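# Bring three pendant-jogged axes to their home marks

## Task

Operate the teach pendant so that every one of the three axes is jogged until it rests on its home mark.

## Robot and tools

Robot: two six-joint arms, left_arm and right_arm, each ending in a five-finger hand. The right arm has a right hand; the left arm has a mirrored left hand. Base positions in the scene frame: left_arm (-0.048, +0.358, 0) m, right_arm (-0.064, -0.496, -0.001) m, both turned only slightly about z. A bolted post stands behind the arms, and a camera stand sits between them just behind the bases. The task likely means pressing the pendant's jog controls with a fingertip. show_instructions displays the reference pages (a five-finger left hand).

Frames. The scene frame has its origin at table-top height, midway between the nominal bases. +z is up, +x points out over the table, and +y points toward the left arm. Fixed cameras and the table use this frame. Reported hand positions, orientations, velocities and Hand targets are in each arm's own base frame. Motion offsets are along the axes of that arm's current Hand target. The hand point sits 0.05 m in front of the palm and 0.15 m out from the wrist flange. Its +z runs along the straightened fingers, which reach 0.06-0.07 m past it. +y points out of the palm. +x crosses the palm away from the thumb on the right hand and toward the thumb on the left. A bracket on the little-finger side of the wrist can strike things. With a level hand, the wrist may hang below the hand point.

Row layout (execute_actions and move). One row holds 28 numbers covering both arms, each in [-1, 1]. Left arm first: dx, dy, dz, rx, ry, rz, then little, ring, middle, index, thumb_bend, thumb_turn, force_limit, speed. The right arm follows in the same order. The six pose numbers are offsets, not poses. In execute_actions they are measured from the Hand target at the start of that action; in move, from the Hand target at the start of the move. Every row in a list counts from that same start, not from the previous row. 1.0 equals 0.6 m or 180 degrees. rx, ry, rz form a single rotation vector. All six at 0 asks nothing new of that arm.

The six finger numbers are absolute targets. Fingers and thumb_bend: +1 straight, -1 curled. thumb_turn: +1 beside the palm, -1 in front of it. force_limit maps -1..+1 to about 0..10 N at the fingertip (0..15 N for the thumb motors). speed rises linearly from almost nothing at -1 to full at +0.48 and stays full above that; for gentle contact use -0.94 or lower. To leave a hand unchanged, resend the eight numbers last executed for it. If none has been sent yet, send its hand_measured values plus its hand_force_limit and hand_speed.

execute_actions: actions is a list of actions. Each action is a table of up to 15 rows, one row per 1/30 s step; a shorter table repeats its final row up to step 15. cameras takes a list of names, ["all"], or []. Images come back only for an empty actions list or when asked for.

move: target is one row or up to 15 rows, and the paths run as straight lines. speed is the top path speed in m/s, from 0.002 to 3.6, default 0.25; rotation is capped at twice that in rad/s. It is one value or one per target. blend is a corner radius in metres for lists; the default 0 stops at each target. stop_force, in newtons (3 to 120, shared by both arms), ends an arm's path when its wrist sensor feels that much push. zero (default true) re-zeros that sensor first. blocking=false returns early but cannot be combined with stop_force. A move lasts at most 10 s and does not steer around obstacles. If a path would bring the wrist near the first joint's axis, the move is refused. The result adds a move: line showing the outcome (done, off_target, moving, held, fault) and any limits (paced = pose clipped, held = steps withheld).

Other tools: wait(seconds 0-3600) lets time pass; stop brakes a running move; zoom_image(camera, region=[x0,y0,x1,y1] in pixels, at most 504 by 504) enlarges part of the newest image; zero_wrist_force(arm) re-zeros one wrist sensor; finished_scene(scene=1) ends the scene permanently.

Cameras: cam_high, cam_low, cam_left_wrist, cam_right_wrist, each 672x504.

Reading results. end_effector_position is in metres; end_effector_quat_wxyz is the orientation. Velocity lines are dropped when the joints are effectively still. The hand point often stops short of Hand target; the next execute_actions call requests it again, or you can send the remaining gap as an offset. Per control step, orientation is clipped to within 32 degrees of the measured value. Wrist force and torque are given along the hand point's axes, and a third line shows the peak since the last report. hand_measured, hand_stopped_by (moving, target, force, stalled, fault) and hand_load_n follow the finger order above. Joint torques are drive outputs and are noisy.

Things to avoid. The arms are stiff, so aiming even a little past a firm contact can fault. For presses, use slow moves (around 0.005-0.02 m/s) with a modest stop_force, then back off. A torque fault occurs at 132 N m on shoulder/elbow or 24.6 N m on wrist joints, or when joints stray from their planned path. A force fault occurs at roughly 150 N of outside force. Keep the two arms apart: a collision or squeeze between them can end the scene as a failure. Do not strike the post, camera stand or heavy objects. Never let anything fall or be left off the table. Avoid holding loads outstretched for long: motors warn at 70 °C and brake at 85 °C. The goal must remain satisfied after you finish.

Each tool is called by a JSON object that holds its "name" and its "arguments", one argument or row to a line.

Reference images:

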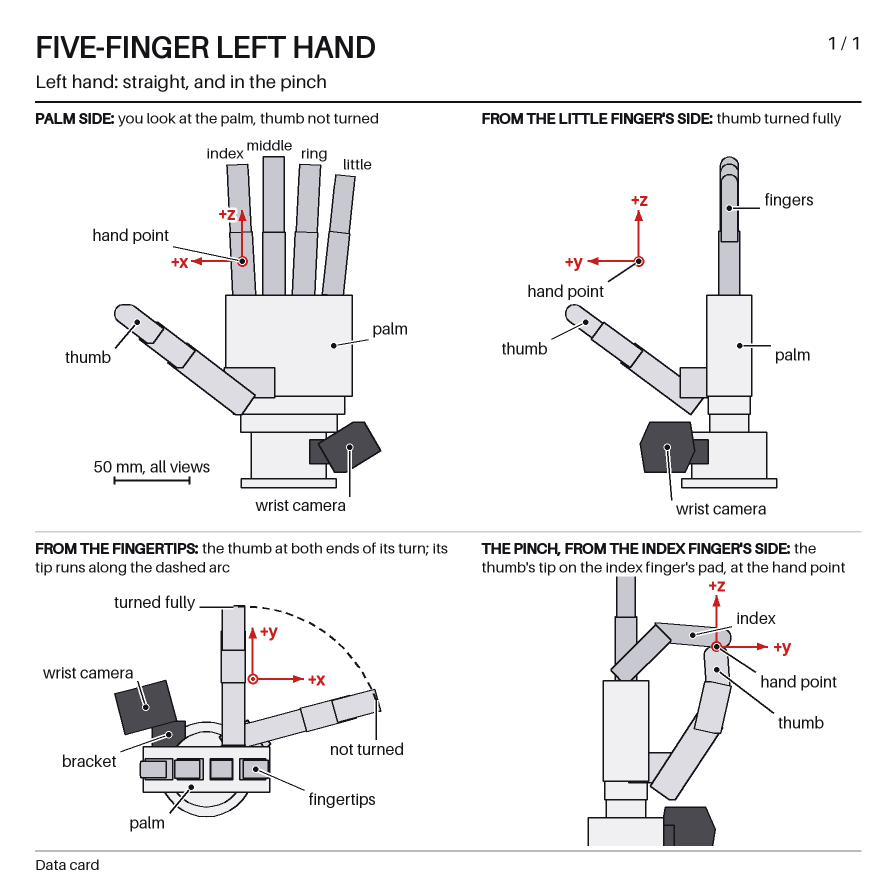

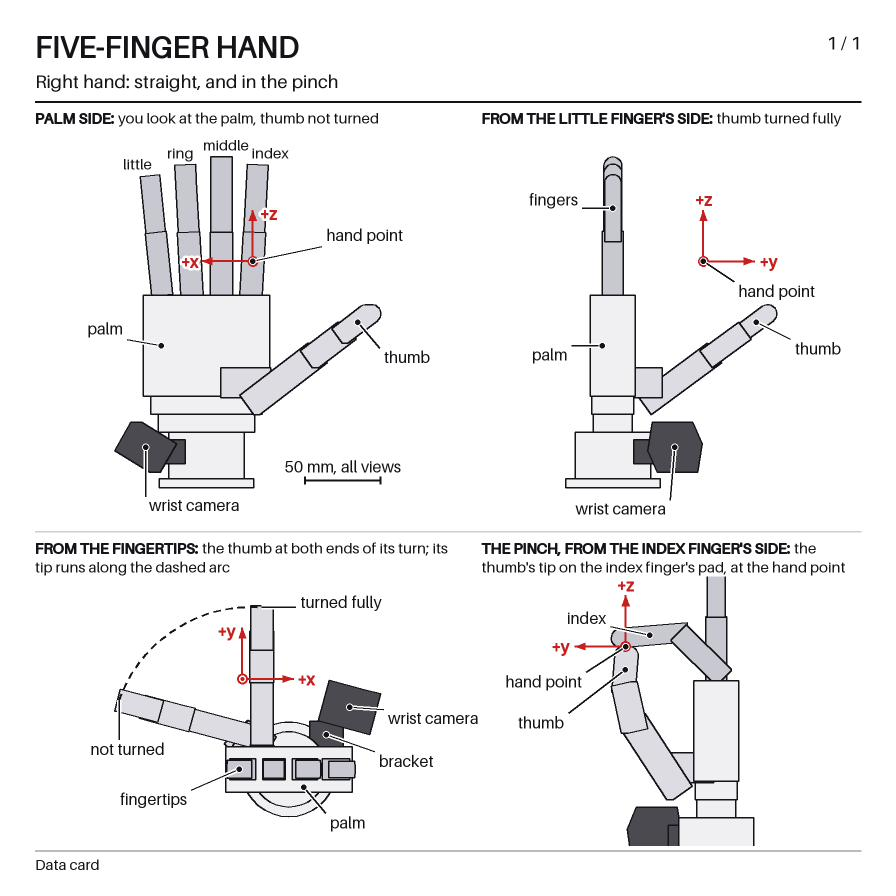

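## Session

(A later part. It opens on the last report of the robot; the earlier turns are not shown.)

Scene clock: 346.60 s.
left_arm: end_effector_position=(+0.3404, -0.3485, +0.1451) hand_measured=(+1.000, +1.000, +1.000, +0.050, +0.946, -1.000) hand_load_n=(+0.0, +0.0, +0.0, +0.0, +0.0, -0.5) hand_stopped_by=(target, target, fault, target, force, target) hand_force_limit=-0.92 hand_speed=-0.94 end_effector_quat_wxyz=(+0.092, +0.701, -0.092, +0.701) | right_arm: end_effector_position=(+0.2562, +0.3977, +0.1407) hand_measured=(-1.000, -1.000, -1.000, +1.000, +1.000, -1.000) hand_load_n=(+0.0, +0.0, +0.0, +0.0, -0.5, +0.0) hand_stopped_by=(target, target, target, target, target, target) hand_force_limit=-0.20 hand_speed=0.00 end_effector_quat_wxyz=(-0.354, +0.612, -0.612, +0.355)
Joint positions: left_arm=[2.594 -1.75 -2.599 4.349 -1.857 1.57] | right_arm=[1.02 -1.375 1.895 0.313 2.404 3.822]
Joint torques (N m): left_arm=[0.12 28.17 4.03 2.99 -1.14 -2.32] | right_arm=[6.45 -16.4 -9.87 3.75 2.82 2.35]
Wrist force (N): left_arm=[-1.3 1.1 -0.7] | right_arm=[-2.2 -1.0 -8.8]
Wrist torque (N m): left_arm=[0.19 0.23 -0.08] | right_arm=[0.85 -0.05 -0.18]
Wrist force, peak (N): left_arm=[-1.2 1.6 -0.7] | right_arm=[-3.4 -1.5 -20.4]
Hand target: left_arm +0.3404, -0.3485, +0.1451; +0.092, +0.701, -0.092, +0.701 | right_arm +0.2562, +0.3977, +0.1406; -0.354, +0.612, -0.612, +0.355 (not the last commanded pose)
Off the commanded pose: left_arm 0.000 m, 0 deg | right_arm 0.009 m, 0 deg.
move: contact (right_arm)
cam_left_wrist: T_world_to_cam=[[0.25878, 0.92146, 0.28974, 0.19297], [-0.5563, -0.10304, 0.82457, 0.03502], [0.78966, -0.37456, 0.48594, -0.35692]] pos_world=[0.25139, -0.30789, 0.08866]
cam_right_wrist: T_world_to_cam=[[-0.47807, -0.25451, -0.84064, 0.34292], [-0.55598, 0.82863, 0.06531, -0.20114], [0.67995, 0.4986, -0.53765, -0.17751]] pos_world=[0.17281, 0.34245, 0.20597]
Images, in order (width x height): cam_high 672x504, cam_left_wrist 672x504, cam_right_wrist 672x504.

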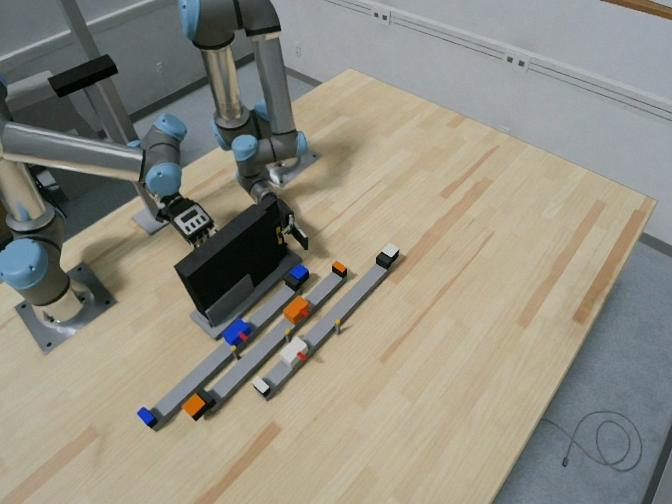

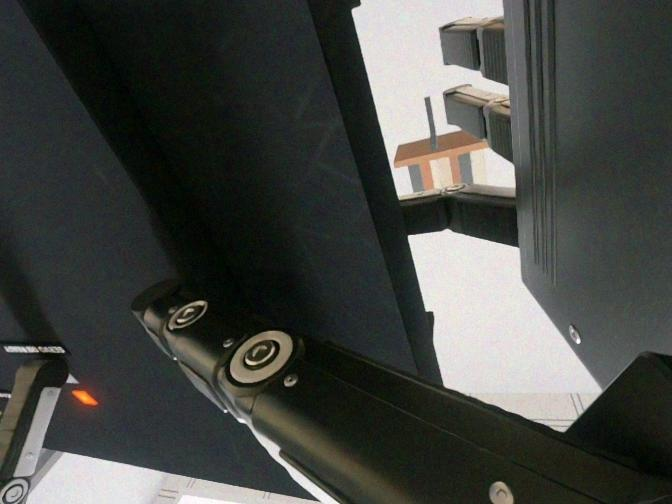

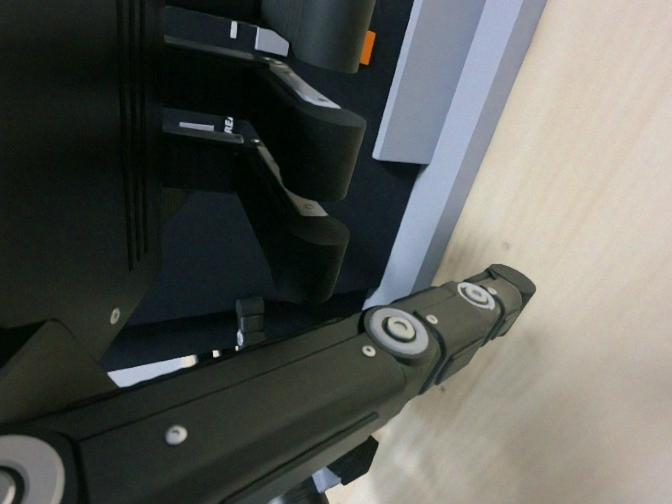

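{"name": "move", "arguments": {
  "target": [0,0,0,0,0,0,1,1,0.2,0.05,0.85,-1,-0.92,-0.94,0,0.0167,-0.0289,0,0,0,-1,-1,-1,1,1,-1,-0.2,0],
  "speed": 0.06,
  "cameras": ["cam_left_wrist"]
}}

{"name": "execute_actions", "arguments": {
  "actions": [
    [[0,0,0,0,0,0,1,1,0.2,0.0,0.85,-1,-0.4,-0.94,0,0,0,0,0,0,-1,-1,-1,1,1,-1,-0.2,0]]
  ],
  "cameras": ["cam_left_wrist"]
}}

{"name": "execute_actions", "arguments": {
  "actions": [
    [[0,0,0,0,0,0,1,1,0.2,-0.05,0.85,-1,-0.4,-0.94,0,0,0,0,0,0,-1,-1,-1,1,1,-1,-0.2,0]]
  ],
  "cameras": ["cam_left_wrist"]
}}

{"name": "execute_actions", "arguments": {
  "actions": [
    [[0,0,0,0,0,0,1,1,0.2,-0.09,0.85,-1,-0.4,-0.94,0,0,0,0,0,0,-1,-1,-1,1,1,-1,-0.2,0]]
  ],
  "cameras": ["cam_left_wrist"]
}}

Scene clock: 364.70 s.
left_arm: end_effector_position=(+0.3404, -0.3485, +0.1451) hand_measured=(+1.000, +1.000, +1.000, +0.050, +0.946, -1.000) hand_load_n=(+0.0, +0.0, +0.0, +0.0, +1.0, -0.5) hand_stopped_by=(target, target, fault, target, force, target) hand_force_limit=-0.92 hand_speed=-0.94 end_effector_quat_wxyz=(+0.092, +0.701, -0.092, +0.701) | right_arm: end_effector_position=(+0.2363, +0.3977, +0.1406) hand_measured=(-1.000, -1.000, -1.000, +1.000, +1.000, -1.000) hand_load_n=(+0.0, +0.0, +0.0, +0.0, +0.0, +0.0) hand_stopped_by=(target, target, target, target, target, target) hand_force_limit=-0.20 hand_speed=0.00 end_effector_quat_wxyz=(-0.354, +0.612, -0.612, +0.355)
Joint positions: left_arm=[2.594 -1.75 -2.599 4.349 -1.857 1.57] | right_arm=[1.07 -1.373 1.902 0.346 2.436 3.878]
Joint torques (N m): left_arm=[0.16 27.53 4.72 3.16 -0.85 -2.23] | right_arm=[10.03 -15.19 -12.37 4.16 2.81 2.15]
Wrist force (N): left_arm=[-1.0 1.3 -1.0] | right_arm=[-1.4 -1.5 -2.3]
Wrist torque (N m): left_arm=[0.20 0.17 -0.06] | right_arm=[0.39 -0.06 -0.21]
Wrist force, peak (N): left_arm=[-1.3 1.1 -1.2] | right_arm=[-2.5 -1.4 -9.2]
Hand target: left_arm +0.3404, -0.3485, +0.1451; +0.092, +0.701, -0.092, +0.701 | right_arm +0.2362, +0.3977, +0.1406; -0.354, +0.612, -0.612, +0.355
Off the commanded pose: left_arm 0.000 m, 0 deg | right_arm 0.000 m, 0 deg.
move: done
cam_left_wrist: T_world_to_cam=[[0.25878, 0.92146, 0.28974, 0.19297], [-0.5563, -0.10304, 0.82457, 0.03502], [0.78966, -0.37456, 0.48594, -0.35692]] pos_world=[0.25139, -0.30789, 0.08866]

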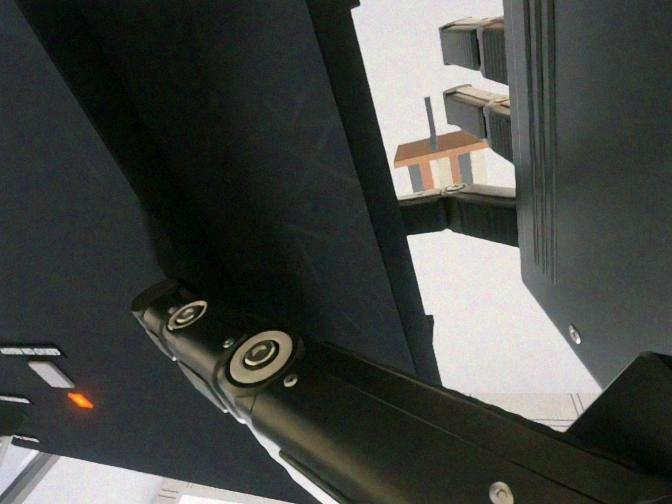

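Scene clock: 365.40 s.
left_arm: end_effector_position=(+0.3404, -0.3485, +0.1451) hand_measured=(+1.000, +1.000, +1.000, +0.000, +0.946, -1.000) hand_load_n=(+0.0, +0.0, +0.0, +3.0, +0.5, -0.5) hand_stopped_by=(target, target, fault, force, force, target) hand_force_limit=-0.40 hand_speed=-0.94 end_effector_quat_wxyz=(+0.092, +0.701, -0.092, +0.701) | right_arm: end_effector_position=(+0.2362, +0.3977, +0.1406) hand_measured=(-1.000, -1.000, -1.000, +1.000, +1.000, -1.000) hand_load_n=(+0.0, +0.0, +0.0, +0.0, +0.0, +0.0) hand_stopped_by=(target, target, target, target, target, target) hand_force_limit=-0.20 hand_speed=0.00 end_effector_quat_wxyz=(-0.354, +0.612, -0.612, +0.355)
Joint positions: left_arm=[2.594 -1.75 -2.599 4.349 -1.857 1.57] | right_arm=[1.07 -1.373 1.902 0.346 2.436 3.879]
Joint torques (N m): left_arm=[0.62 27.57 4.13 2.97 -0.81 -2.35] | right_arm=[9.16 -14.86 -21.13 4.13 2.7 2.54]
Wrist force (N): left_arm=[-0.5 0.0 0.8] | right_arm=[-1.5 -1.2 -1.9]
Wrist torque (N m): left_arm=[0.10 0.15 -0.05] | right_arm=[0.42 -0.04 -0.21]
Wrist force, peak (N): left_arm=[-1.2 1.1 -0.9] | right_arm=[-1.5 -1.6 -2.1]
Hand target: left_arm +0.3404, -0.3485, +0.1451; +0.092, +0.701, -0.092, +0.701 | right_arm +0.2362, +0.3977, +0.1406; -0.354, +0.612, -0.612, +0.355
Off the commanded pose: left_arm 0.000 m, 0 deg | right_arm 0.000 m, 0 deg.
cam_left_wrist: T_world_to_cam=[[0.25878, 0.92146, 0.28974, 0.19297], [-0.5563, -0.10304, 0.82457, 0.03502], [0.78966, -0.37456, 0.48594, -0.35692]] pos_world=[0.25139, -0.30789, 0.08866]

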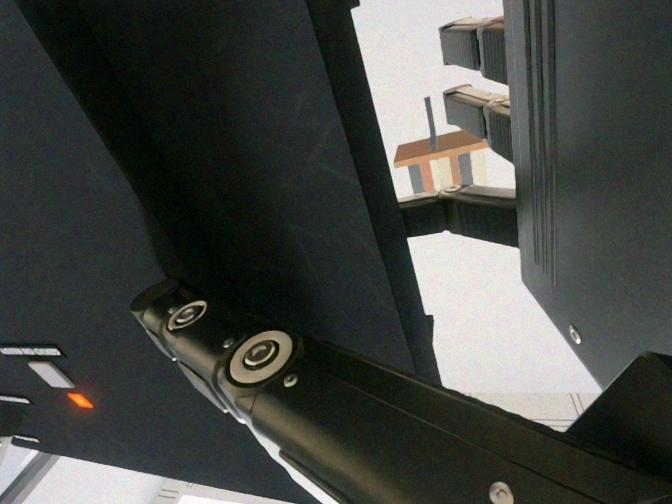

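Scene clock: 366.10 s.
left_arm: end_effector_position=(+0.3404, -0.3485, +0.1451) hand_measured=(+1.000, +1.000, +1.000, -0.004, +0.946, -1.000) hand_load_n=(+0.0, +0.0, +0.0, +3.0, +1.0, -0.5) hand_stopped_by=(target, target, fault, force, force, target) hand_force_limit=-0.40 hand_speed=-0.94 end_effector_quat_wxyz=(+0.092, +0.701, -0.092, +0.701) | right_arm: end_effector_position=(+0.2362, +0.3977, +0.1406) hand_measured=(-1.000, -1.000, -1.000, +1.000, +1.000, -1.000) hand_load_n=(+0.0, +0.0, +0.0, +0.0, +0.0, +0.0) hand_stopped_by=(target, target, target, target, target, target) hand_force_limit=-0.20 hand_speed=0.00 end_effector_quat_wxyz=(-0.354, +0.612, -0.612, +0.355)
Joint positions: left_arm=[2.594 -1.75 -2.599 4.349 -1.857 1.57] | right_arm=[1.07 -1.373 1.902 0.346 2.436 3.879]
Joint torques (N m): left_arm=[0 27.63 3.91 2.88 -0.31 -1.96] | right_arm=[9.31 -13.8 -23.41 4.22 2.52 2.38]
Wrist force (N): left_arm=[-0.5 -0.3 1.1] | right_arm=[-1.1 -1.4 -1.9]
Wrist torque (N m): left_arm=[0.09 0.18 -0.06] | right_arm=[0.37 -0.10 -0.19]
Wrist force, peak (N): left_arm=[-0.8 -0.2 1.2] | right_arm=[-1.3 -1.5 -2.3]
Hand target: left_arm +0.3404, -0.3485, +0.1451; +0.092, +0.701, -0.092, +0.701 | right_arm +0.2362, +0.3977, +0.1406; -0.354, +0.612, -0.612, +0.355
Off the commanded pose: left_arm 0.000 m, 0 deg | right_arm 0.000 m, 0 deg.
cam_left_wrist: T_world_to_cam=[[0.25878, 0.92146, 0.28974, 0.19297], [-0.5563, -0.10304, 0.82457, 0.03502], [0.78966, -0.37456, 0.48594, -0.35692]] pos_world=[0.25139, -0.30789, 0.08866]

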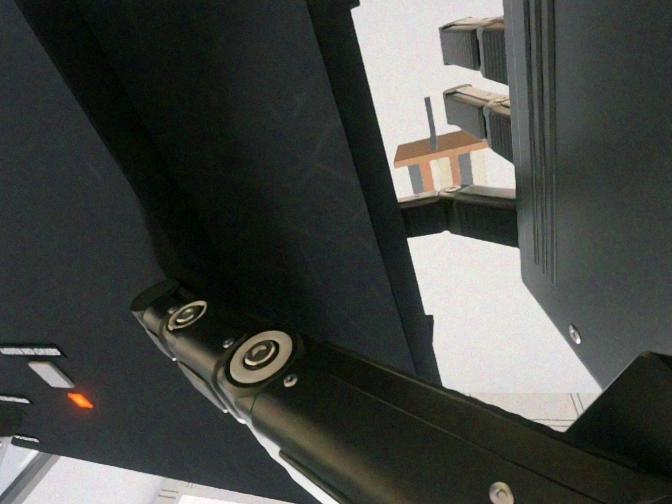

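Scene clock: 366.80 s.
left_arm: end_effector_position=(+0.3404, -0.3485, +0.1451) hand_measured=(+1.000, +1.000, +1.000, -0.004, +0.946, -1.000) hand_load_n=(+0.0, +0.0, +0.0, +3.5, +0.5, -0.5) hand_stopped_by=(target, target, fault, force, force, target) hand_force_limit=-0.40 hand_speed=-0.94 end_effector_quat_wxyz=(+0.092, +0.701, -0.092, +0.701) | right_arm: end_effector_position=(+0.2362, +0.3977, +0.1406) hand_measured=(-1.000, -1.000, -1.000, +1.000, +1.000, -1.000) hand_load_n=(+0.0, +0.0, +0.0, +0.0, +0.0, +0.0) hand_stopped_by=(target, target, target, target, target, target) hand_force_limit=-0.20 hand_speed=0.00 end_effector_quat_wxyz=(-0.354, +0.612, -0.612, +0.355)
Joint positions: left_arm=[2.594 -1.75 -2.599 4.349 -1.857 1.57] | right_arm=[1.07 -1.373 1.902 0.346 2.436 3.879]
Joint torques (N m): left_arm=[0.73 27.4 4.33 2.95 0 -2.15] | right_arm=[9.2 -14.53 -22.84 3.98 2.64 2.43]
Wrist force (N): left_arm=[-0.7 -0.2 1.0] | right_arm=[-1.6 -1.3 -2.2]
Wrist torque (N m): left_arm=[0.10 0.21 -0.06] | right_arm=[0.41 -0.03 -0.21]
Wrist force, peak (N): left_arm=[-0.6 -0.6 1.2] | right_arm=[-1.5 -1.5 -2.2]
Hand target: left_arm +0.3404, -0.3485, +0.1451; +0.092, +0.701, -0.092, +0.701 | right_arm +0.2362, +0.3977, +0.1406; -0.354, +0.612, -0.612, +0.355
Off the commanded pose: left_arm 0.000 m, 0 deg | right_arm 0.000 m, 0 deg.
cam_left_wrist: T_world_to_cam=[[0.25878, 0.92146, 0.28974, 0.19297], [-0.5563, -0.10304, 0.82457, 0.03502], [0.78966, -0.37456, 0.48594, -0.35692]] pos_world=[0.25139, -0.30789, 0.08866]

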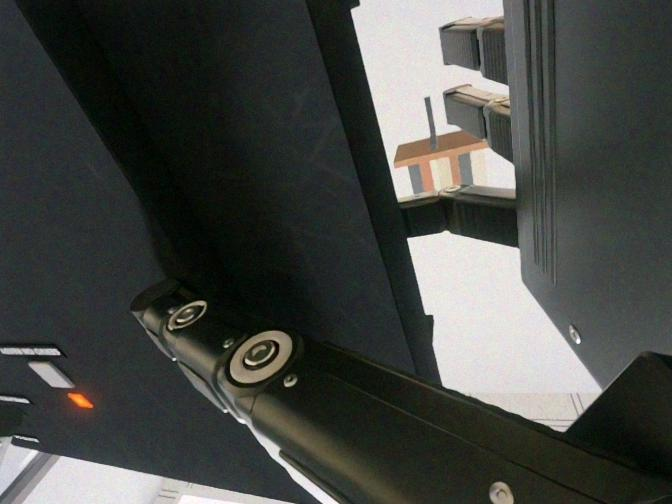

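{"name": "zoom_image", "arguments": {
  "camera": "cam_left_wrist",
  "region": [0, 330, 120, 480]
}}

{"name": "wait", "arguments": {
  "seconds": 0.1,
  "cameras": ["all"]
}}

{"name": "zoom_image", "arguments": {
  "camera": "cam_high",
  "region": [240, 190, 320, 270]
}}

{"name": "zoom_image", "arguments": {
  "camera": "cam_low",
  "region": [300, 240, 430, 400]
}}

Scaled by 3.360.

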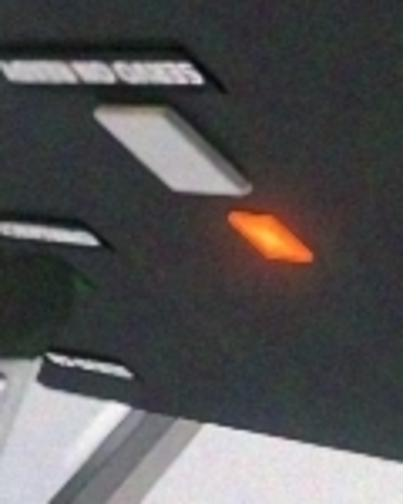

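Scene clock: 369.40 s.
left_arm: end_effector_position=(+0.3404, -0.3485, +0.1451) hand_measured=(+1.000, +1.000, +1.000, -0.004, +0.946, -1.000) hand_load_n=(+0.0, +0.0, +0.0, +3.5, +0.5, -0.5) hand_stopped_by=(target, target, fault, force, force, target) hand_force_limit=-0.40 hand_speed=-0.94 end_effector_quat_wxyz=(+0.092, +0.701, -0.092, +0.701) | right_arm: end_effector_position=(+0.2362, +0.3977, +0.1406) hand_measured=(-1.000, -1.000, -1.000, +1.000, +1.000, -1.000) hand_load_n=(+0.5, +0.0, +0.0, +0.0, +0.0, +0.0) hand_stopped_by=(target, target, target, target, target, target) hand_force_limit=-0.20 hand_speed=0.00 end_effector_quat_wxyz=(-0.354, +0.612, -0.612, +0.355)
Joint positions: left_arm=[2.594 -1.75 -2.599 4.349 -1.857 1.57] | right_arm=[1.07 -1.373 1.902 0.346 2.436 3.879]
Joint torques (N m): left_arm=[0.02 28.34 4.63 2.86 1.4 -2.19] | right_arm=[9.07 -14.31 -22.31 4.16 2.51 2.48]
Wrist force (N): left_arm=[-0.5 -0.4 0.8] | right_arm=[-1.3 -1.1 -2.1]
Wrist torque (N m): left_arm=[0.09 0.17 -0.05] | right_arm=[0.42 -0.07 -0.19]
Wrist force, peak (N): left_arm=[-1.0 -0.3 1.2] | right_arm=[-1.4 -1.7 -2.2]
Hand target: left_arm +0.3404, -0.3485, +0.1451; +0.092, +0.701, -0.092, +0.701 | right_arm +0.2362, +0.3977, +0.1406; -0.354, +0.612, -0.612, +0.355
Off the commanded pose: left_arm 0.000 m, 0 deg | right_arm 0.000 m, 0 deg.
wait: 0.10 s; at rest from the start
cam_left_wrist: T_world_to_cam=[[0.25878, 0.92146, 0.28974, 0.19297], [-0.5563, -0.10304, 0.82457, 0.03502], [0.78966, -0.37456, 0.48594, -0.35692]] pos_world=[0.25139, -0.30789, 0.08866]
cam_right_wrist: T_world_to_cam=[[-0.47802, -0.25458, -0.84064, 0.3333], [-0.55602, 0.8286, 0.06524, -0.21222], [0.67995, 0.4986, -0.53765, -0.16397]] pos_world=[0.15282, 0.34245, 0.20587]

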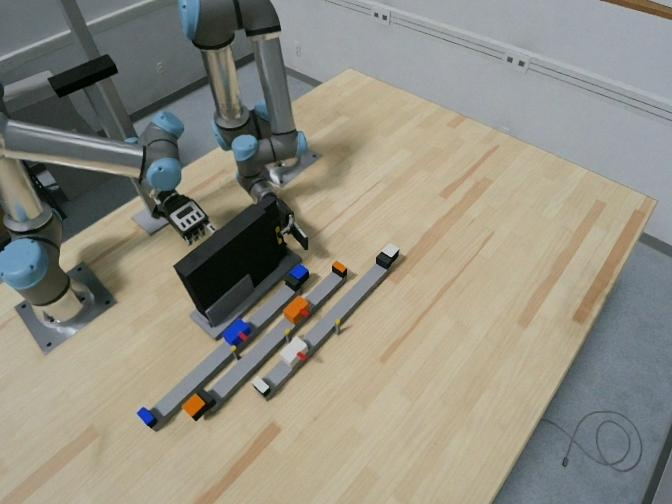

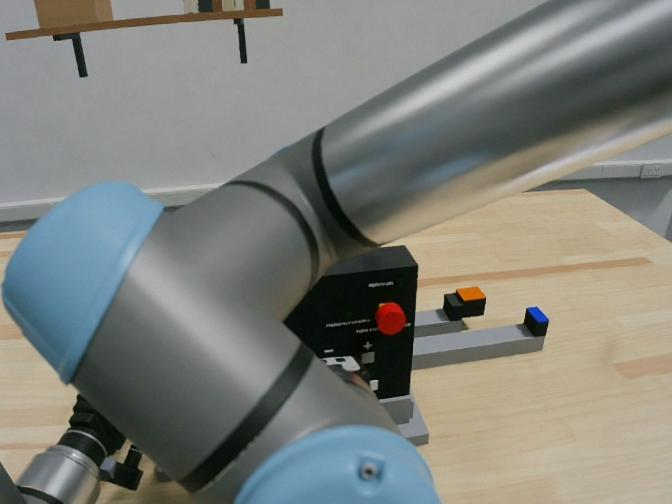

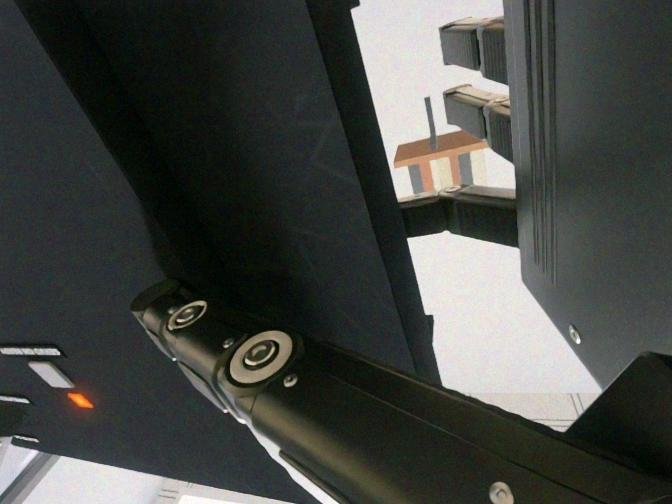

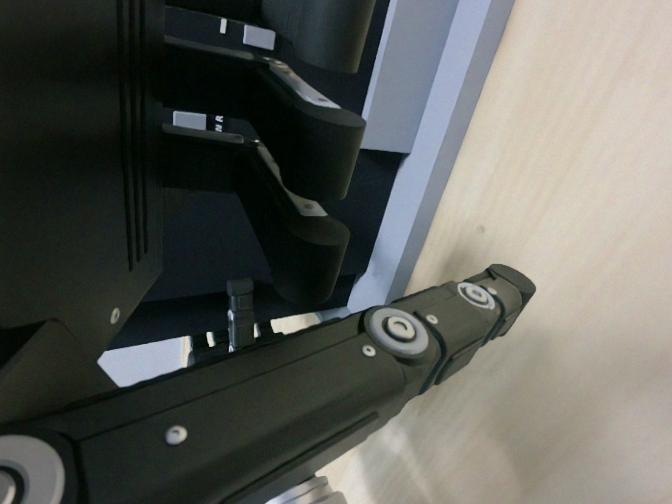

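Scaled by 6.300.

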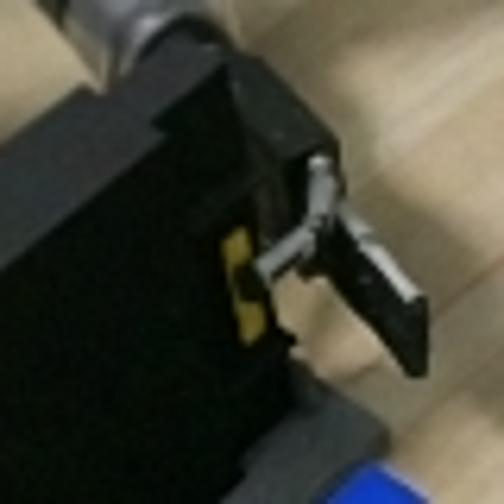

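Scaled by 3.150.

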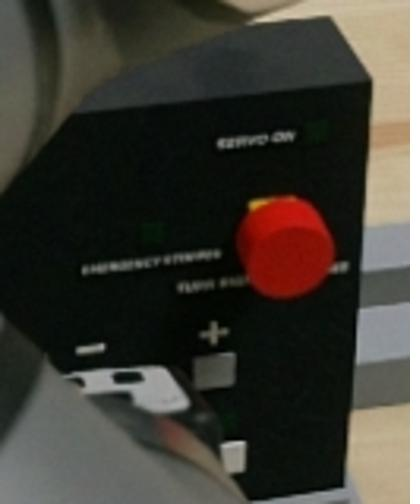

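{"name": "execute_actions", "arguments": {
  "actions": [
    [[0,0,0,0,0,0,1,1,0.2,-0.03,0.85,-1,0.0,-0.94,0,0,0,0,0,0,-1,-1,-1,1,1,-1,-0.2,0]]
  ],
  "cameras": ["cam_low"]
}}

{"name": "zoom_image", "arguments": {
  "camera": "cam_low",
  "region": [300, 240, 430, 400]
}}

{"name": "execute_actions", "arguments": {
  "actions": [
    [[0,0,0,0,0,0,1,1,0.2,-0.06,0.85,-1,0.1,-0.94,0,0,0,0,0,0,-1,-1,-1,1,1,-1,-0.2,0]]
  ],
  "cameras": ["cam_low"]
}}

{"name": "zoom_image", "arguments": {
  "camera": "cam_low",
  "region": [300, 240, 430, 400]
}}

Scene clock: 374.53 s.
left_arm: end_effector_position=(+0.3404, -0.3485, +0.1451) hand_measured=(+1.000, +1.000, +1.000, -0.026, +0.946, -1.000) hand_load_n=(+0.0, +0.0, +0.0, +5.0, +1.0, -0.5) hand_stopped_by=(target, target, fault, force, force, target) hand_force_limit=0.00 hand_speed=-0.94 end_effector_quat_wxyz=(+0.092, +0.701, -0.092, +0.701) | right_arm: end_effector_position=(+0.2362, +0.3977, +0.1406) hand_measured=(-1.000, -1.000, -1.000, +1.000, +1.000, -1.000) hand_load_n=(+0.0, +0.0, +0.0, +0.0, +0.0, +0.0) hand_stopped_by=(target, target, target, target, target, target) hand_force_limit=-0.20 hand_speed=0.00 end_effector_quat_wxyz=(-0.354, +0.612, -0.612, +0.355)
Joint positions: left_arm=[2.594 -1.75 -2.599 4.349 -1.857 1.57] | right_arm=[1.07 -1.373 1.902 0.346 2.436 3.879]
Joint torques (N m): left_arm=[-0.11 27.13 4.36 3 1.28 -2.13] | right_arm=[9.75 -13.93 -22.14 4.09 2.55 2.48]
Wrist force (N): left_arm=[0.1 -1.4 1.6] | right_arm=[-1.4 -1.3 -1.7]
Wrist torque (N m): left_arm=[0.09 0.17 -0.06] | right_arm=[0.37 -0.07 -0.21]
Wrist force, peak (N): left_arm=[0.2 -1.7 1.7] | right_arm=[-1.7 -1.9 -2.1]
Hand target: left_arm +0.3404, -0.3485, +0.1451; +0.092, +0.701, -0.092, +0.701 | right_arm +0.2362, +0.3977, +0.1406; -0.354, +0.612, -0.612, +0.355
Off the commanded pose: left_arm 0.000 m, 0 deg | right_arm 0.000 m, 0 deg.

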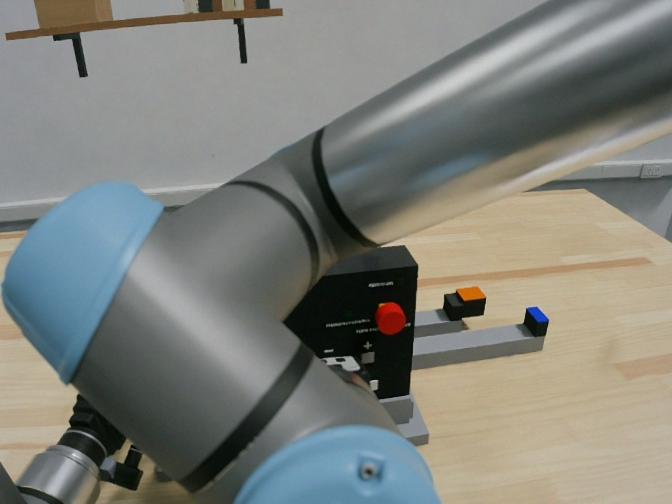

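Scaled by 3.150.

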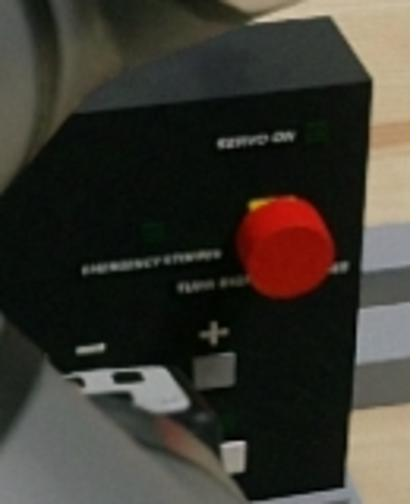

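Scene clock: 375.23 s.
left_arm: end_effector_position=(+0.3404, -0.3485, +0.1451) hand_measured=(+1.000, +1.000, +1.000, -0.034, +0.946, -1.000) hand_load_n=(+0.0, +0.0, +0.0, +5.5, +1.0, -0.5) hand_stopped_by=(target, target, fault, force, force, target) hand_force_limit=0.10 hand_speed=-0.94 end_effector_quat_wxyz=(+0.092, +0.701, -0.092, +0.701) | right_arm: end_effector_position=(+0.2362, +0.3977, +0.1406) hand_measured=(-1.000, -1.000, -1.000, +1.000, +1.000, -1.000) hand_load_n=(+0.0, +0.0, +0.0, +0.0, +0.0, +0.0) hand_stopped_by=(target, target, target, target, target, target) hand_force_limit=-0.20 hand_speed=0.00 end_effector_quat_wxyz=(-0.354, +0.612, -0.612, +0.355)
Joint positions: left_arm=[2.594 -1.75 -2.599 4.349 -1.857 1.57] | right_arm=[1.07 -1.373 1.902 0.346 2.436 3.879]
Joint torques (N m): left_arm=[0.15 26.27 4.25 2.92 1.31 -2.21] | right_arm=[8.98 -14.41 -22.68 4.18 2.62 2.43]
Wrist force (N): left_arm=[0.9 -2.0 1.9] | right_arm=[-1.3 -1.5 -2.1]
Wrist torque (N m): left_arm=[0.05 0.13 -0.03] | right_arm=[0.37 -0.06 -0.20]
Wrist force, peak (N): left_arm=[0.7 -2.1 2.2] | right_arm=[-1.2 -1.5 -2.2]
Hand target: left_arm +0.3404, -0.3485, +0.1451; +0.092, +0.701, -0.092, +0.701 | right_arm +0.2362, +0.3977, +0.1406; -0.354, +0.612, -0.612, +0.355
Off the commanded pose: left_arm 0.000 m, 0 deg | right_arm 0.000 m, 0 deg.

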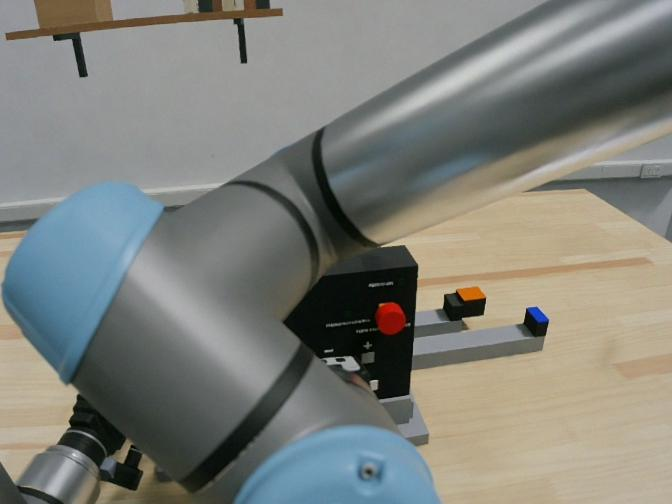

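Scaled by 3.150.

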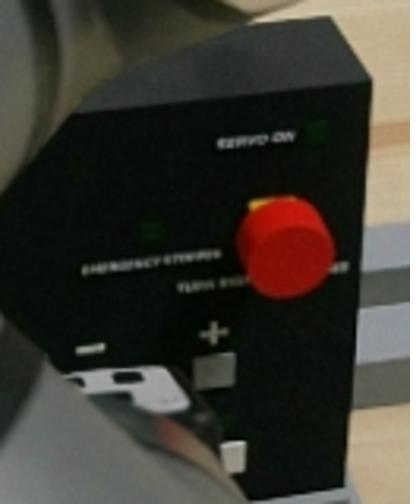

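{"name": "execute_actions", "arguments": {
  "actions": [
    [[0,0,0,0,0,0,1,1,0.2,-0.06,0.85,-1,0.3,-0.94,0,0,0,0,0,0,-1,-1,-1,1,1,-1,-0.2,0]]
  ],
  "cameras": ["cam_low"]
}}

{"name": "zoom_image", "arguments": {
  "camera": "cam_low",
  "region": [300, 240, 430, 400]
}}

{"name": "execute_actions", "arguments": {
  "actions": [
    [[0,0,0,0,0,0,1,1,0.2,-0.08,0.85,-1,0.5,-0.94,0,0,0,0,0,0,-1,-1,-1,1,1,-1,-0.2,0]]
  ],
  "cameras": ["cam_low"]
}}

{"name": "zoom_image", "arguments": {
  "camera": "cam_low",
  "region": [300, 240, 430, 400]
}}

Scene clock: 379.40 s.
left_arm: end_effector_position=(+0.3404, -0.3485, +0.1451) hand_measured=(+1.000, +1.000, +1.000, -0.034, +0.946, -1.000) hand_load_n=(+0.0, +0.0, +0.0, +6.0, +1.0, -0.5) hand_stopped_by=(target, target, fault, force, force, target) hand_force_limit=0.30 hand_speed=-0.94 end_effector_quat_wxyz=(+0.092, +0.701, -0.092, +0.701) | right_arm: end_effector_position=(+0.2362, +0.3977, +0.1406) hand_measured=(-1.000, -1.000, -1.000, +1.000, +1.000, -1.000) hand_load_n=(+0.0, +0.0, +0.0, +0.0, +0.0, +0.0) hand_stopped_by=(target, target, target, target, target, target) hand_force_limit=-0.20 hand_speed=0.00 end_effector_quat_wxyz=(-0.354, +0.612, -0.612, +0.355)
Joint positions: left_arm=[2.594 -1.75 -2.599 4.349 -1.857 1.57] | right_arm=[1.07 -1.373 1.902 0.346 2.436 3.879]
Joint torques (N m): left_arm=[1.22 22.55 4.6 2.81 1.56 -2.08] | right_arm=[9.22 -14.81 -24.35 3.99 2.4 2.35]
Wrist force (N): left_arm=[0.6 -1.8 2.1] | right_arm=[-1.5 -1.3 -2.0]
Wrist torque (N m): left_arm=[0.07 0.18 -0.06] | right_arm=[0.40 -0.04 -0.21]
Wrist force, peak (N): left_arm=[0.8 -2.1 2.3] | right_arm=[-1.4 -1.5 -2.3]
Hand target: left_arm +0.3404, -0.3485, +0.1451; +0.092, +0.701, -0.092, +0.701 | right_arm +0.2362, +0.3977, +0.1406; -0.354, +0.612, -0.612, +0.355
Off the commanded pose: left_arm 0.000 m, 0 deg | right_arm 0.000 m, 0 deg.

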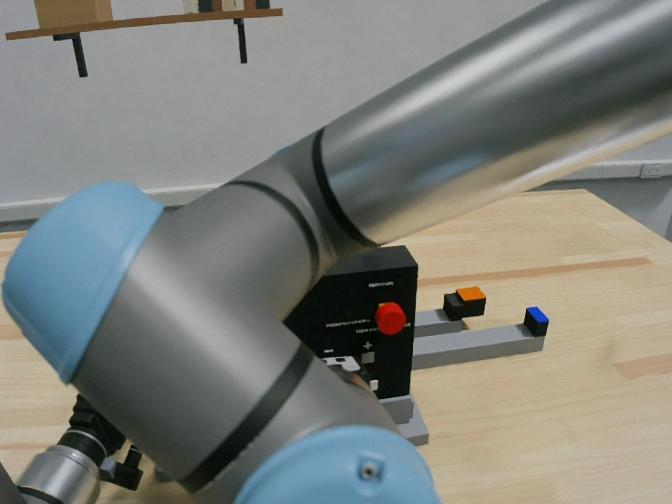

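Scaled by 3.150.

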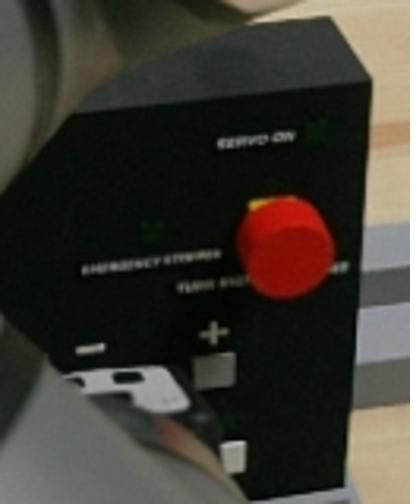

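Scene clock: 380.10 s.
left_arm: end_effector_position=(+0.3404, -0.3485, +0.1451) hand_measured=(+1.000, +1.000, +1.000, -0.062, +0.946, -1.000) hand_load_n=(+0.0, +0.0, +0.0, +7.5, +3.0, -0.5) hand_stopped_by=(target, target, fault, force, force, target) hand_force_limit=0.50 hand_speed=-0.94 end_effector_quat_wxyz=(+0.092, +0.701, -0.092, +0.701) | right_arm: end_effector_position=(+0.2362, +0.3977, +0.1406) hand_measured=(-1.000, -1.000, -1.000, +1.000, +1.000, -1.000) hand_load_n=(+0.0, +0.5, +0.0, +0.0, +0.0, +0.0) hand_stopped_by=(target, target, target, target, target, target) hand_force_limit=-0.20 hand_speed=0.00 end_effector_quat_wxyz=(-0.354, +0.612, -0.612, +0.355)
Joint positions: left_arm=[2.594 -1.75 -2.599 4.349 -1.857 1.57] | right_arm=[1.07 -1.373 1.902 0.346 2.436 3.879]
Joint torques (N m): left_arm=[0.21 21.08 4.28 2.23 1.35 -2.13] | right_arm=[9.16 -14.66 -23.05 4.02 2.47 2.34]
Wrist force (N): left_arm=[2.0 -1.0 0.7] | right_arm=[-1.2 -1.4 -2.4]
Wrist torque (N m): left_arm=[0.04 0.06 -0.04] | right_arm=[0.41 -0.07 -0.19]
Wrist force, peak (N): left_arm=[1.7 -2.2 1.8] | right_arm=[-1.2 -1.4 -2.4]
Hand target: left_arm +0.3404, -0.3485, +0.1451; +0.092, +0.701, -0.092, +0.701 | right_arm +0.2362, +0.3977, +0.1406; -0.354, +0.612, -0.612, +0.355
Off the commanded pose: left_arm 0.000 m, 0 deg | right_arm 0.000 m, 0 deg.

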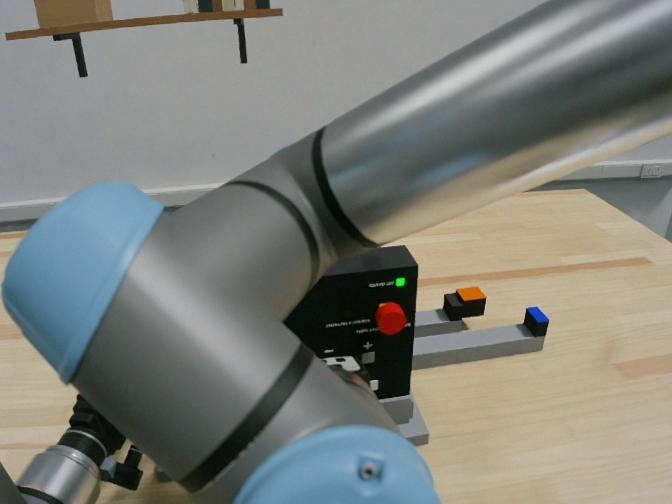

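Scaled by 3.150.

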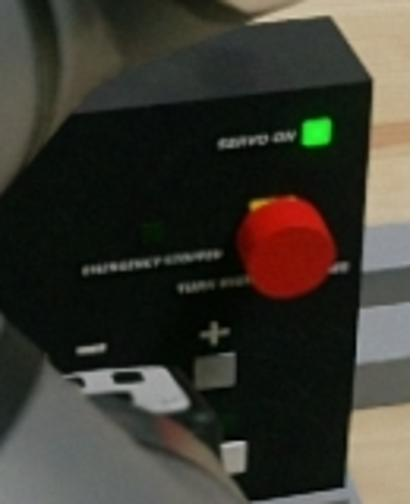

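{"name": "wait", "arguments": {
  "seconds": 0,
  "cameras": ["cam_high", "cam_left_wrist"]
}}

{"name": "zoom_image", "arguments": {
  "camera": "cam_high",
  "region": [210, 290, 360, 390]
}}

{"name": "zoom_image", "arguments": {
  "camera": "cam_left_wrist",
  "region": [0, 330, 120, 480]
}}

Scene clock: 383.17 s.
left_arm: end_effector_position=(+0.3404, -0.3485, +0.1451) hand_measured=(+1.000, +1.000, +1.000, -0.062, +0.946, -1.000) hand_load_n=(+0.0, +0.0, +0.0, +7.5, +3.0, -0.5) hand_stopped_by=(target, target, fault, force, force, target) hand_force_limit=0.50 hand_speed=-0.94 end_effector_quat_wxyz=(+0.092, +0.701, -0.092, +0.701) | right_arm: end_effector_position=(+0.2362, +0.3977, +0.1406) hand_measured=(-1.000, -1.000, -1.000, +1.000, +1.000, -1.000) hand_load_n=(+0.0, +0.0, +0.0, +0.0, +0.0, +0.0) hand_stopped_by=(target, target, target, target, target, target) hand_force_limit=-0.20 hand_speed=0.00 end_effector_quat_wxyz=(-0.354, +0.612, -0.612, +0.355)
Joint positions: left_arm=[2.594 -1.75 -2.599 4.349 -1.857 1.57] | right_arm=[1.07 -1.373 1.902 0.346 2.436 3.879]
Joint torques (N m): left_arm=[1.02 17.23 4.62 0.32 1.39 -1.88] | right_arm=[9.9 -14.26 -23.13 4.13 2.45 2.18]
Wrist force (N): left_arm=[2.2 -1.1 0.4] | right_arm=[-1.2 -1.5 -1.9]
Wrist torque (N m): left_arm=[0.02 0.04 -0.02] | right_arm=[0.36 -0.08 -0.20]
Wrist force, peak (N): left_arm=[2.1 -1.0 0.8] | right_arm=[-1.5 -1.3 -2.2]
Hand target: left_arm +0.3404, -0.3485, +0.1451; +0.092, +0.701, -0.092, +0.701 | right_arm +0.2362, +0.3977, +0.1406; -0.354, +0.612, -0.612, +0.355
Off the commanded pose: left_arm 0.000 m, 0 deg | right_arm 0.000 m, 0 deg.
cam_left_wrist: T_world_to_cam=[[0.25874, 0.92147, 0.28974, 0.19298], [-0.55637, -0.10304, 0.82452, 0.03504], [0.78962, -0.37454, 0.48601, -0.35691]] pos_world=[0.25139, -0.30789, 0.08866]

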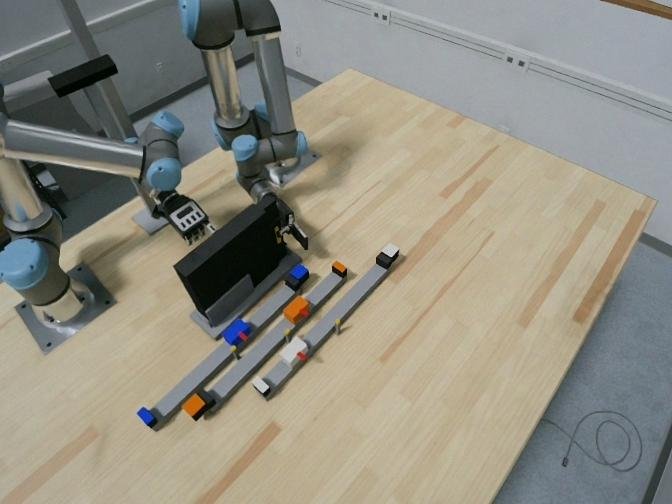

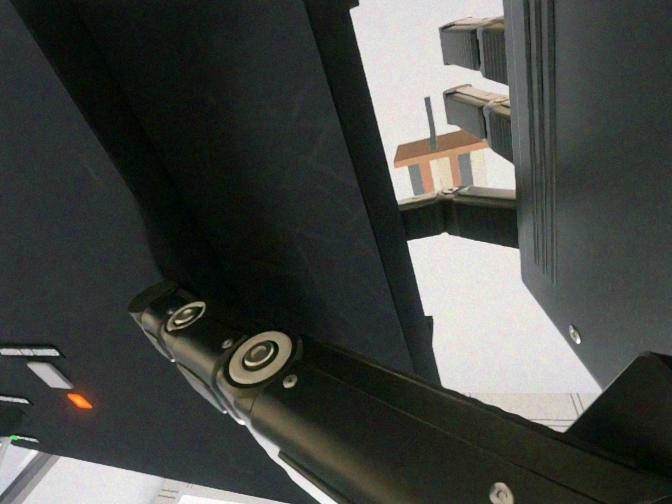

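Scaled by 3.360.

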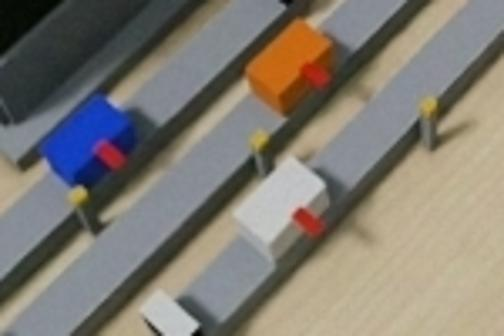

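Scaled by 3.360.

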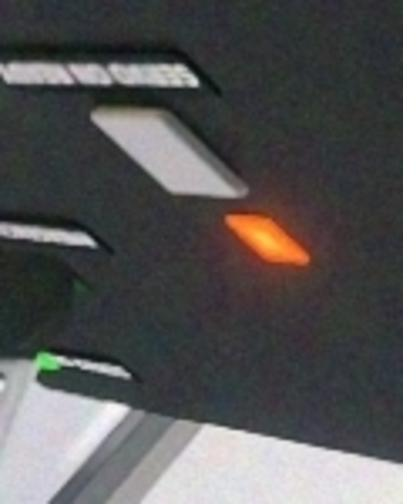

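{"name": "move", "arguments": {
  "target": [0,0,0,0,0,0,1,1,0.2,-0.08,0.85,-1,0.5,-0.94,0.085,0.0285,0.0242,0,0,0,-1,-1,-1,1,1,-1,-0.2,0],
  "speed": 0.08,
  "cameras": ["all"]
}}

{"name": "zoom_image", "arguments": {
  "camera": "cam_low",
  "region": [280, 240, 430, 420]
}}

{"name": "zoom_image", "arguments": {
  "camera": "cam_left_wrist",
  "region": [0, 330, 120, 480]
}}

Scene clock: 396.23 s.
left_arm: end_effector_position=(+0.3404, -0.3485, +0.1451) hand_measured=(+1.000, +1.000, +1.000, -0.062, +0.946, -1.000) hand_load_n=(+0.0, +0.0, +0.0, +7.5, +3.0, -0.5) hand_stopped_by=(target, target, fault, force, force, target) hand_force_limit=0.50 hand_speed=-0.94 end_effector_quat_wxyz=(+0.092, +0.701, -0.092, +0.701) | right_arm: end_effector_position=(+0.2402, +0.3468, +0.1187) hand_measured=(-1.000, -1.000, -1.000, +1.000, +1.000, -1.000) hand_load_n=(+0.0, +0.0, +0.0, +0.0, +0.0, +0.0) hand_stopped_by=(target, target, target, target, target, target) hand_force_limit=-0.20 hand_speed=0.00 end_effector_quat_wxyz=(-0.354, +0.612, -0.612, +0.355) end_effector_velocity=(+0.000, -0.001, -0.001) end_effector_angular_velocity=(+0.000, +0.001, +0.002)
Joint positions: left_arm=[2.594 -1.75 -2.599 4.349 -1.857 1.57] | right_arm=[0.976 -1.479 2.076 0.201 2.373 3.775]
Joint velocities: left_arm=[within noise] | right_arm=[-0.003 -0.003 0.005 -0.004 -0.004 -0.004]
Joint torques (N m): left_arm=[-0.79 12.37 6.19 -0.68 1.44 -1.97] | right_arm=[-11.86 -29.93 -10.78 -2.22 -0.52 -2.31]
Wrist force (N): left_arm=[1.6 -1.0 0.6] | right_arm=[-1.1 -1.0 -2.2]
Wrist torque (N m): left_arm=[0.03 0.11 -0.06] | right_arm=[0.44 -0.08 -0.07]
Wrist force, peak (N): left_arm=[2.1 -1.2 0.8] | right_arm=[-1.5 -1.1 -2.5]
Hand target: left_arm +0.3404, -0.3485, +0.1451; +0.092, +0.701, -0.092, +0.701 | right_arm +0.2403, +0.3467, +0.1186; -0.354, +0.612, -0.612, +0.355
Off the commanded pose: left_arm 0.000 m, 0 deg | right_arm 0.000 m, 0 deg.
move: done
cam_left_wrist: T_world_to_cam=[[0.25878, 0.92146, 0.28974, 0.19297], [-0.5563, -0.10304, 0.82457, 0.03502], [0.78966, -0.37456, 0.48594, -0.35692]] pos_world=[0.25139, -0.30789, 0.08866]
cam_right_wrist: T_world_to_cam=[[-0.47814, -0.25458, -0.84058, 0.30385], [-0.55592, 0.82867, 0.06525, -0.16643], [0.67995, 0.4985, -0.53774, -0.15304]] pos_world=[0.15682, 0.29155, 0.18397]

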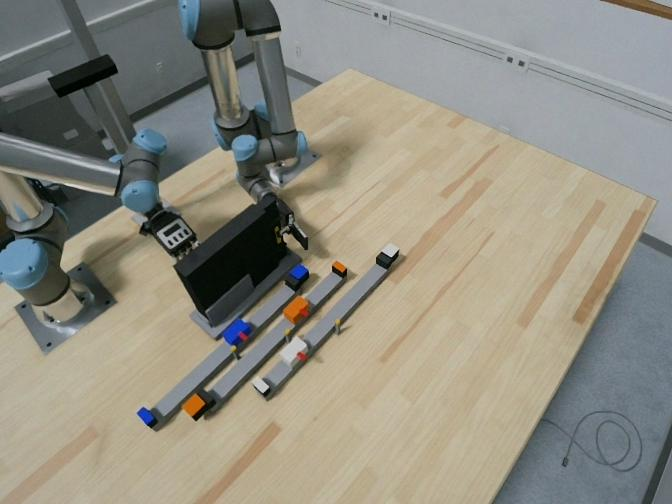

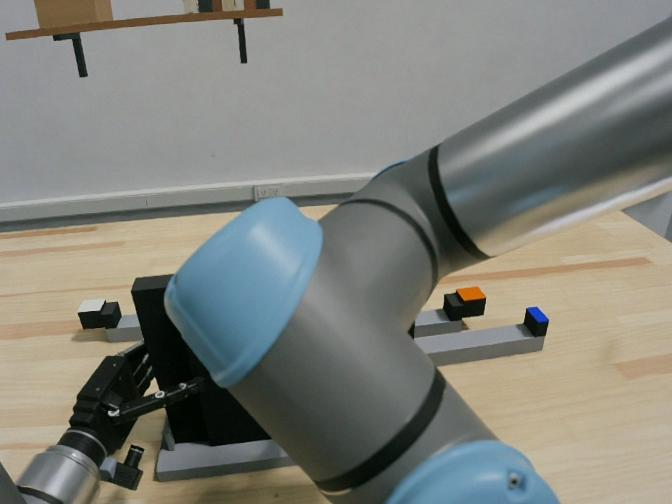

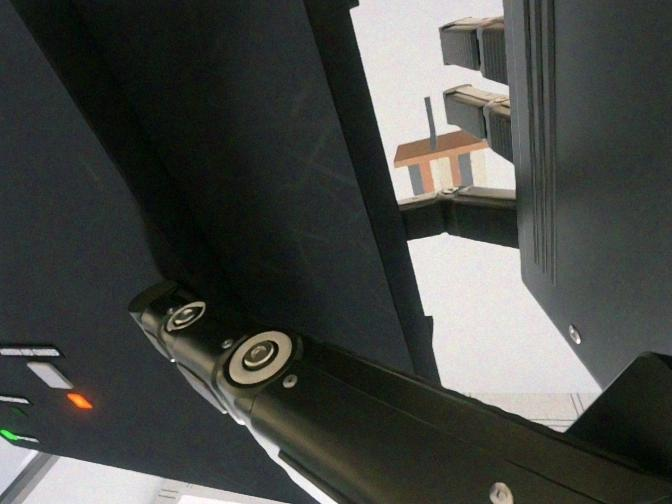

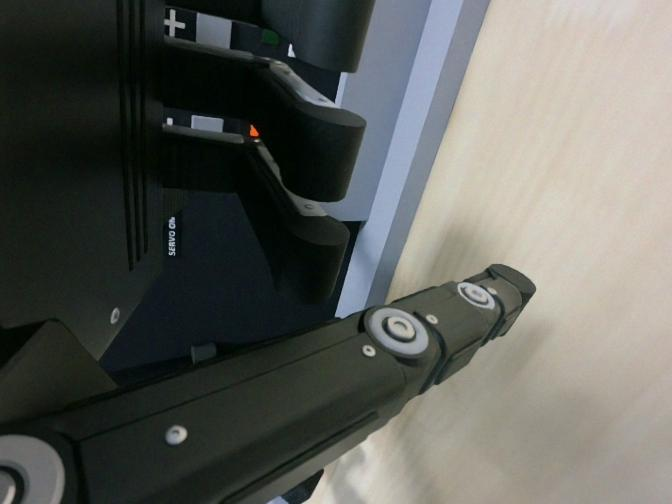

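Scaled by 2.800.

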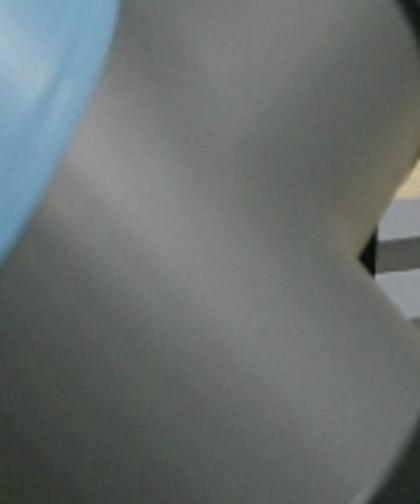

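Scaled by 3.360.

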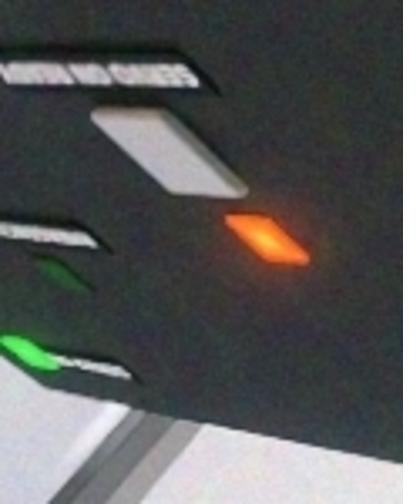

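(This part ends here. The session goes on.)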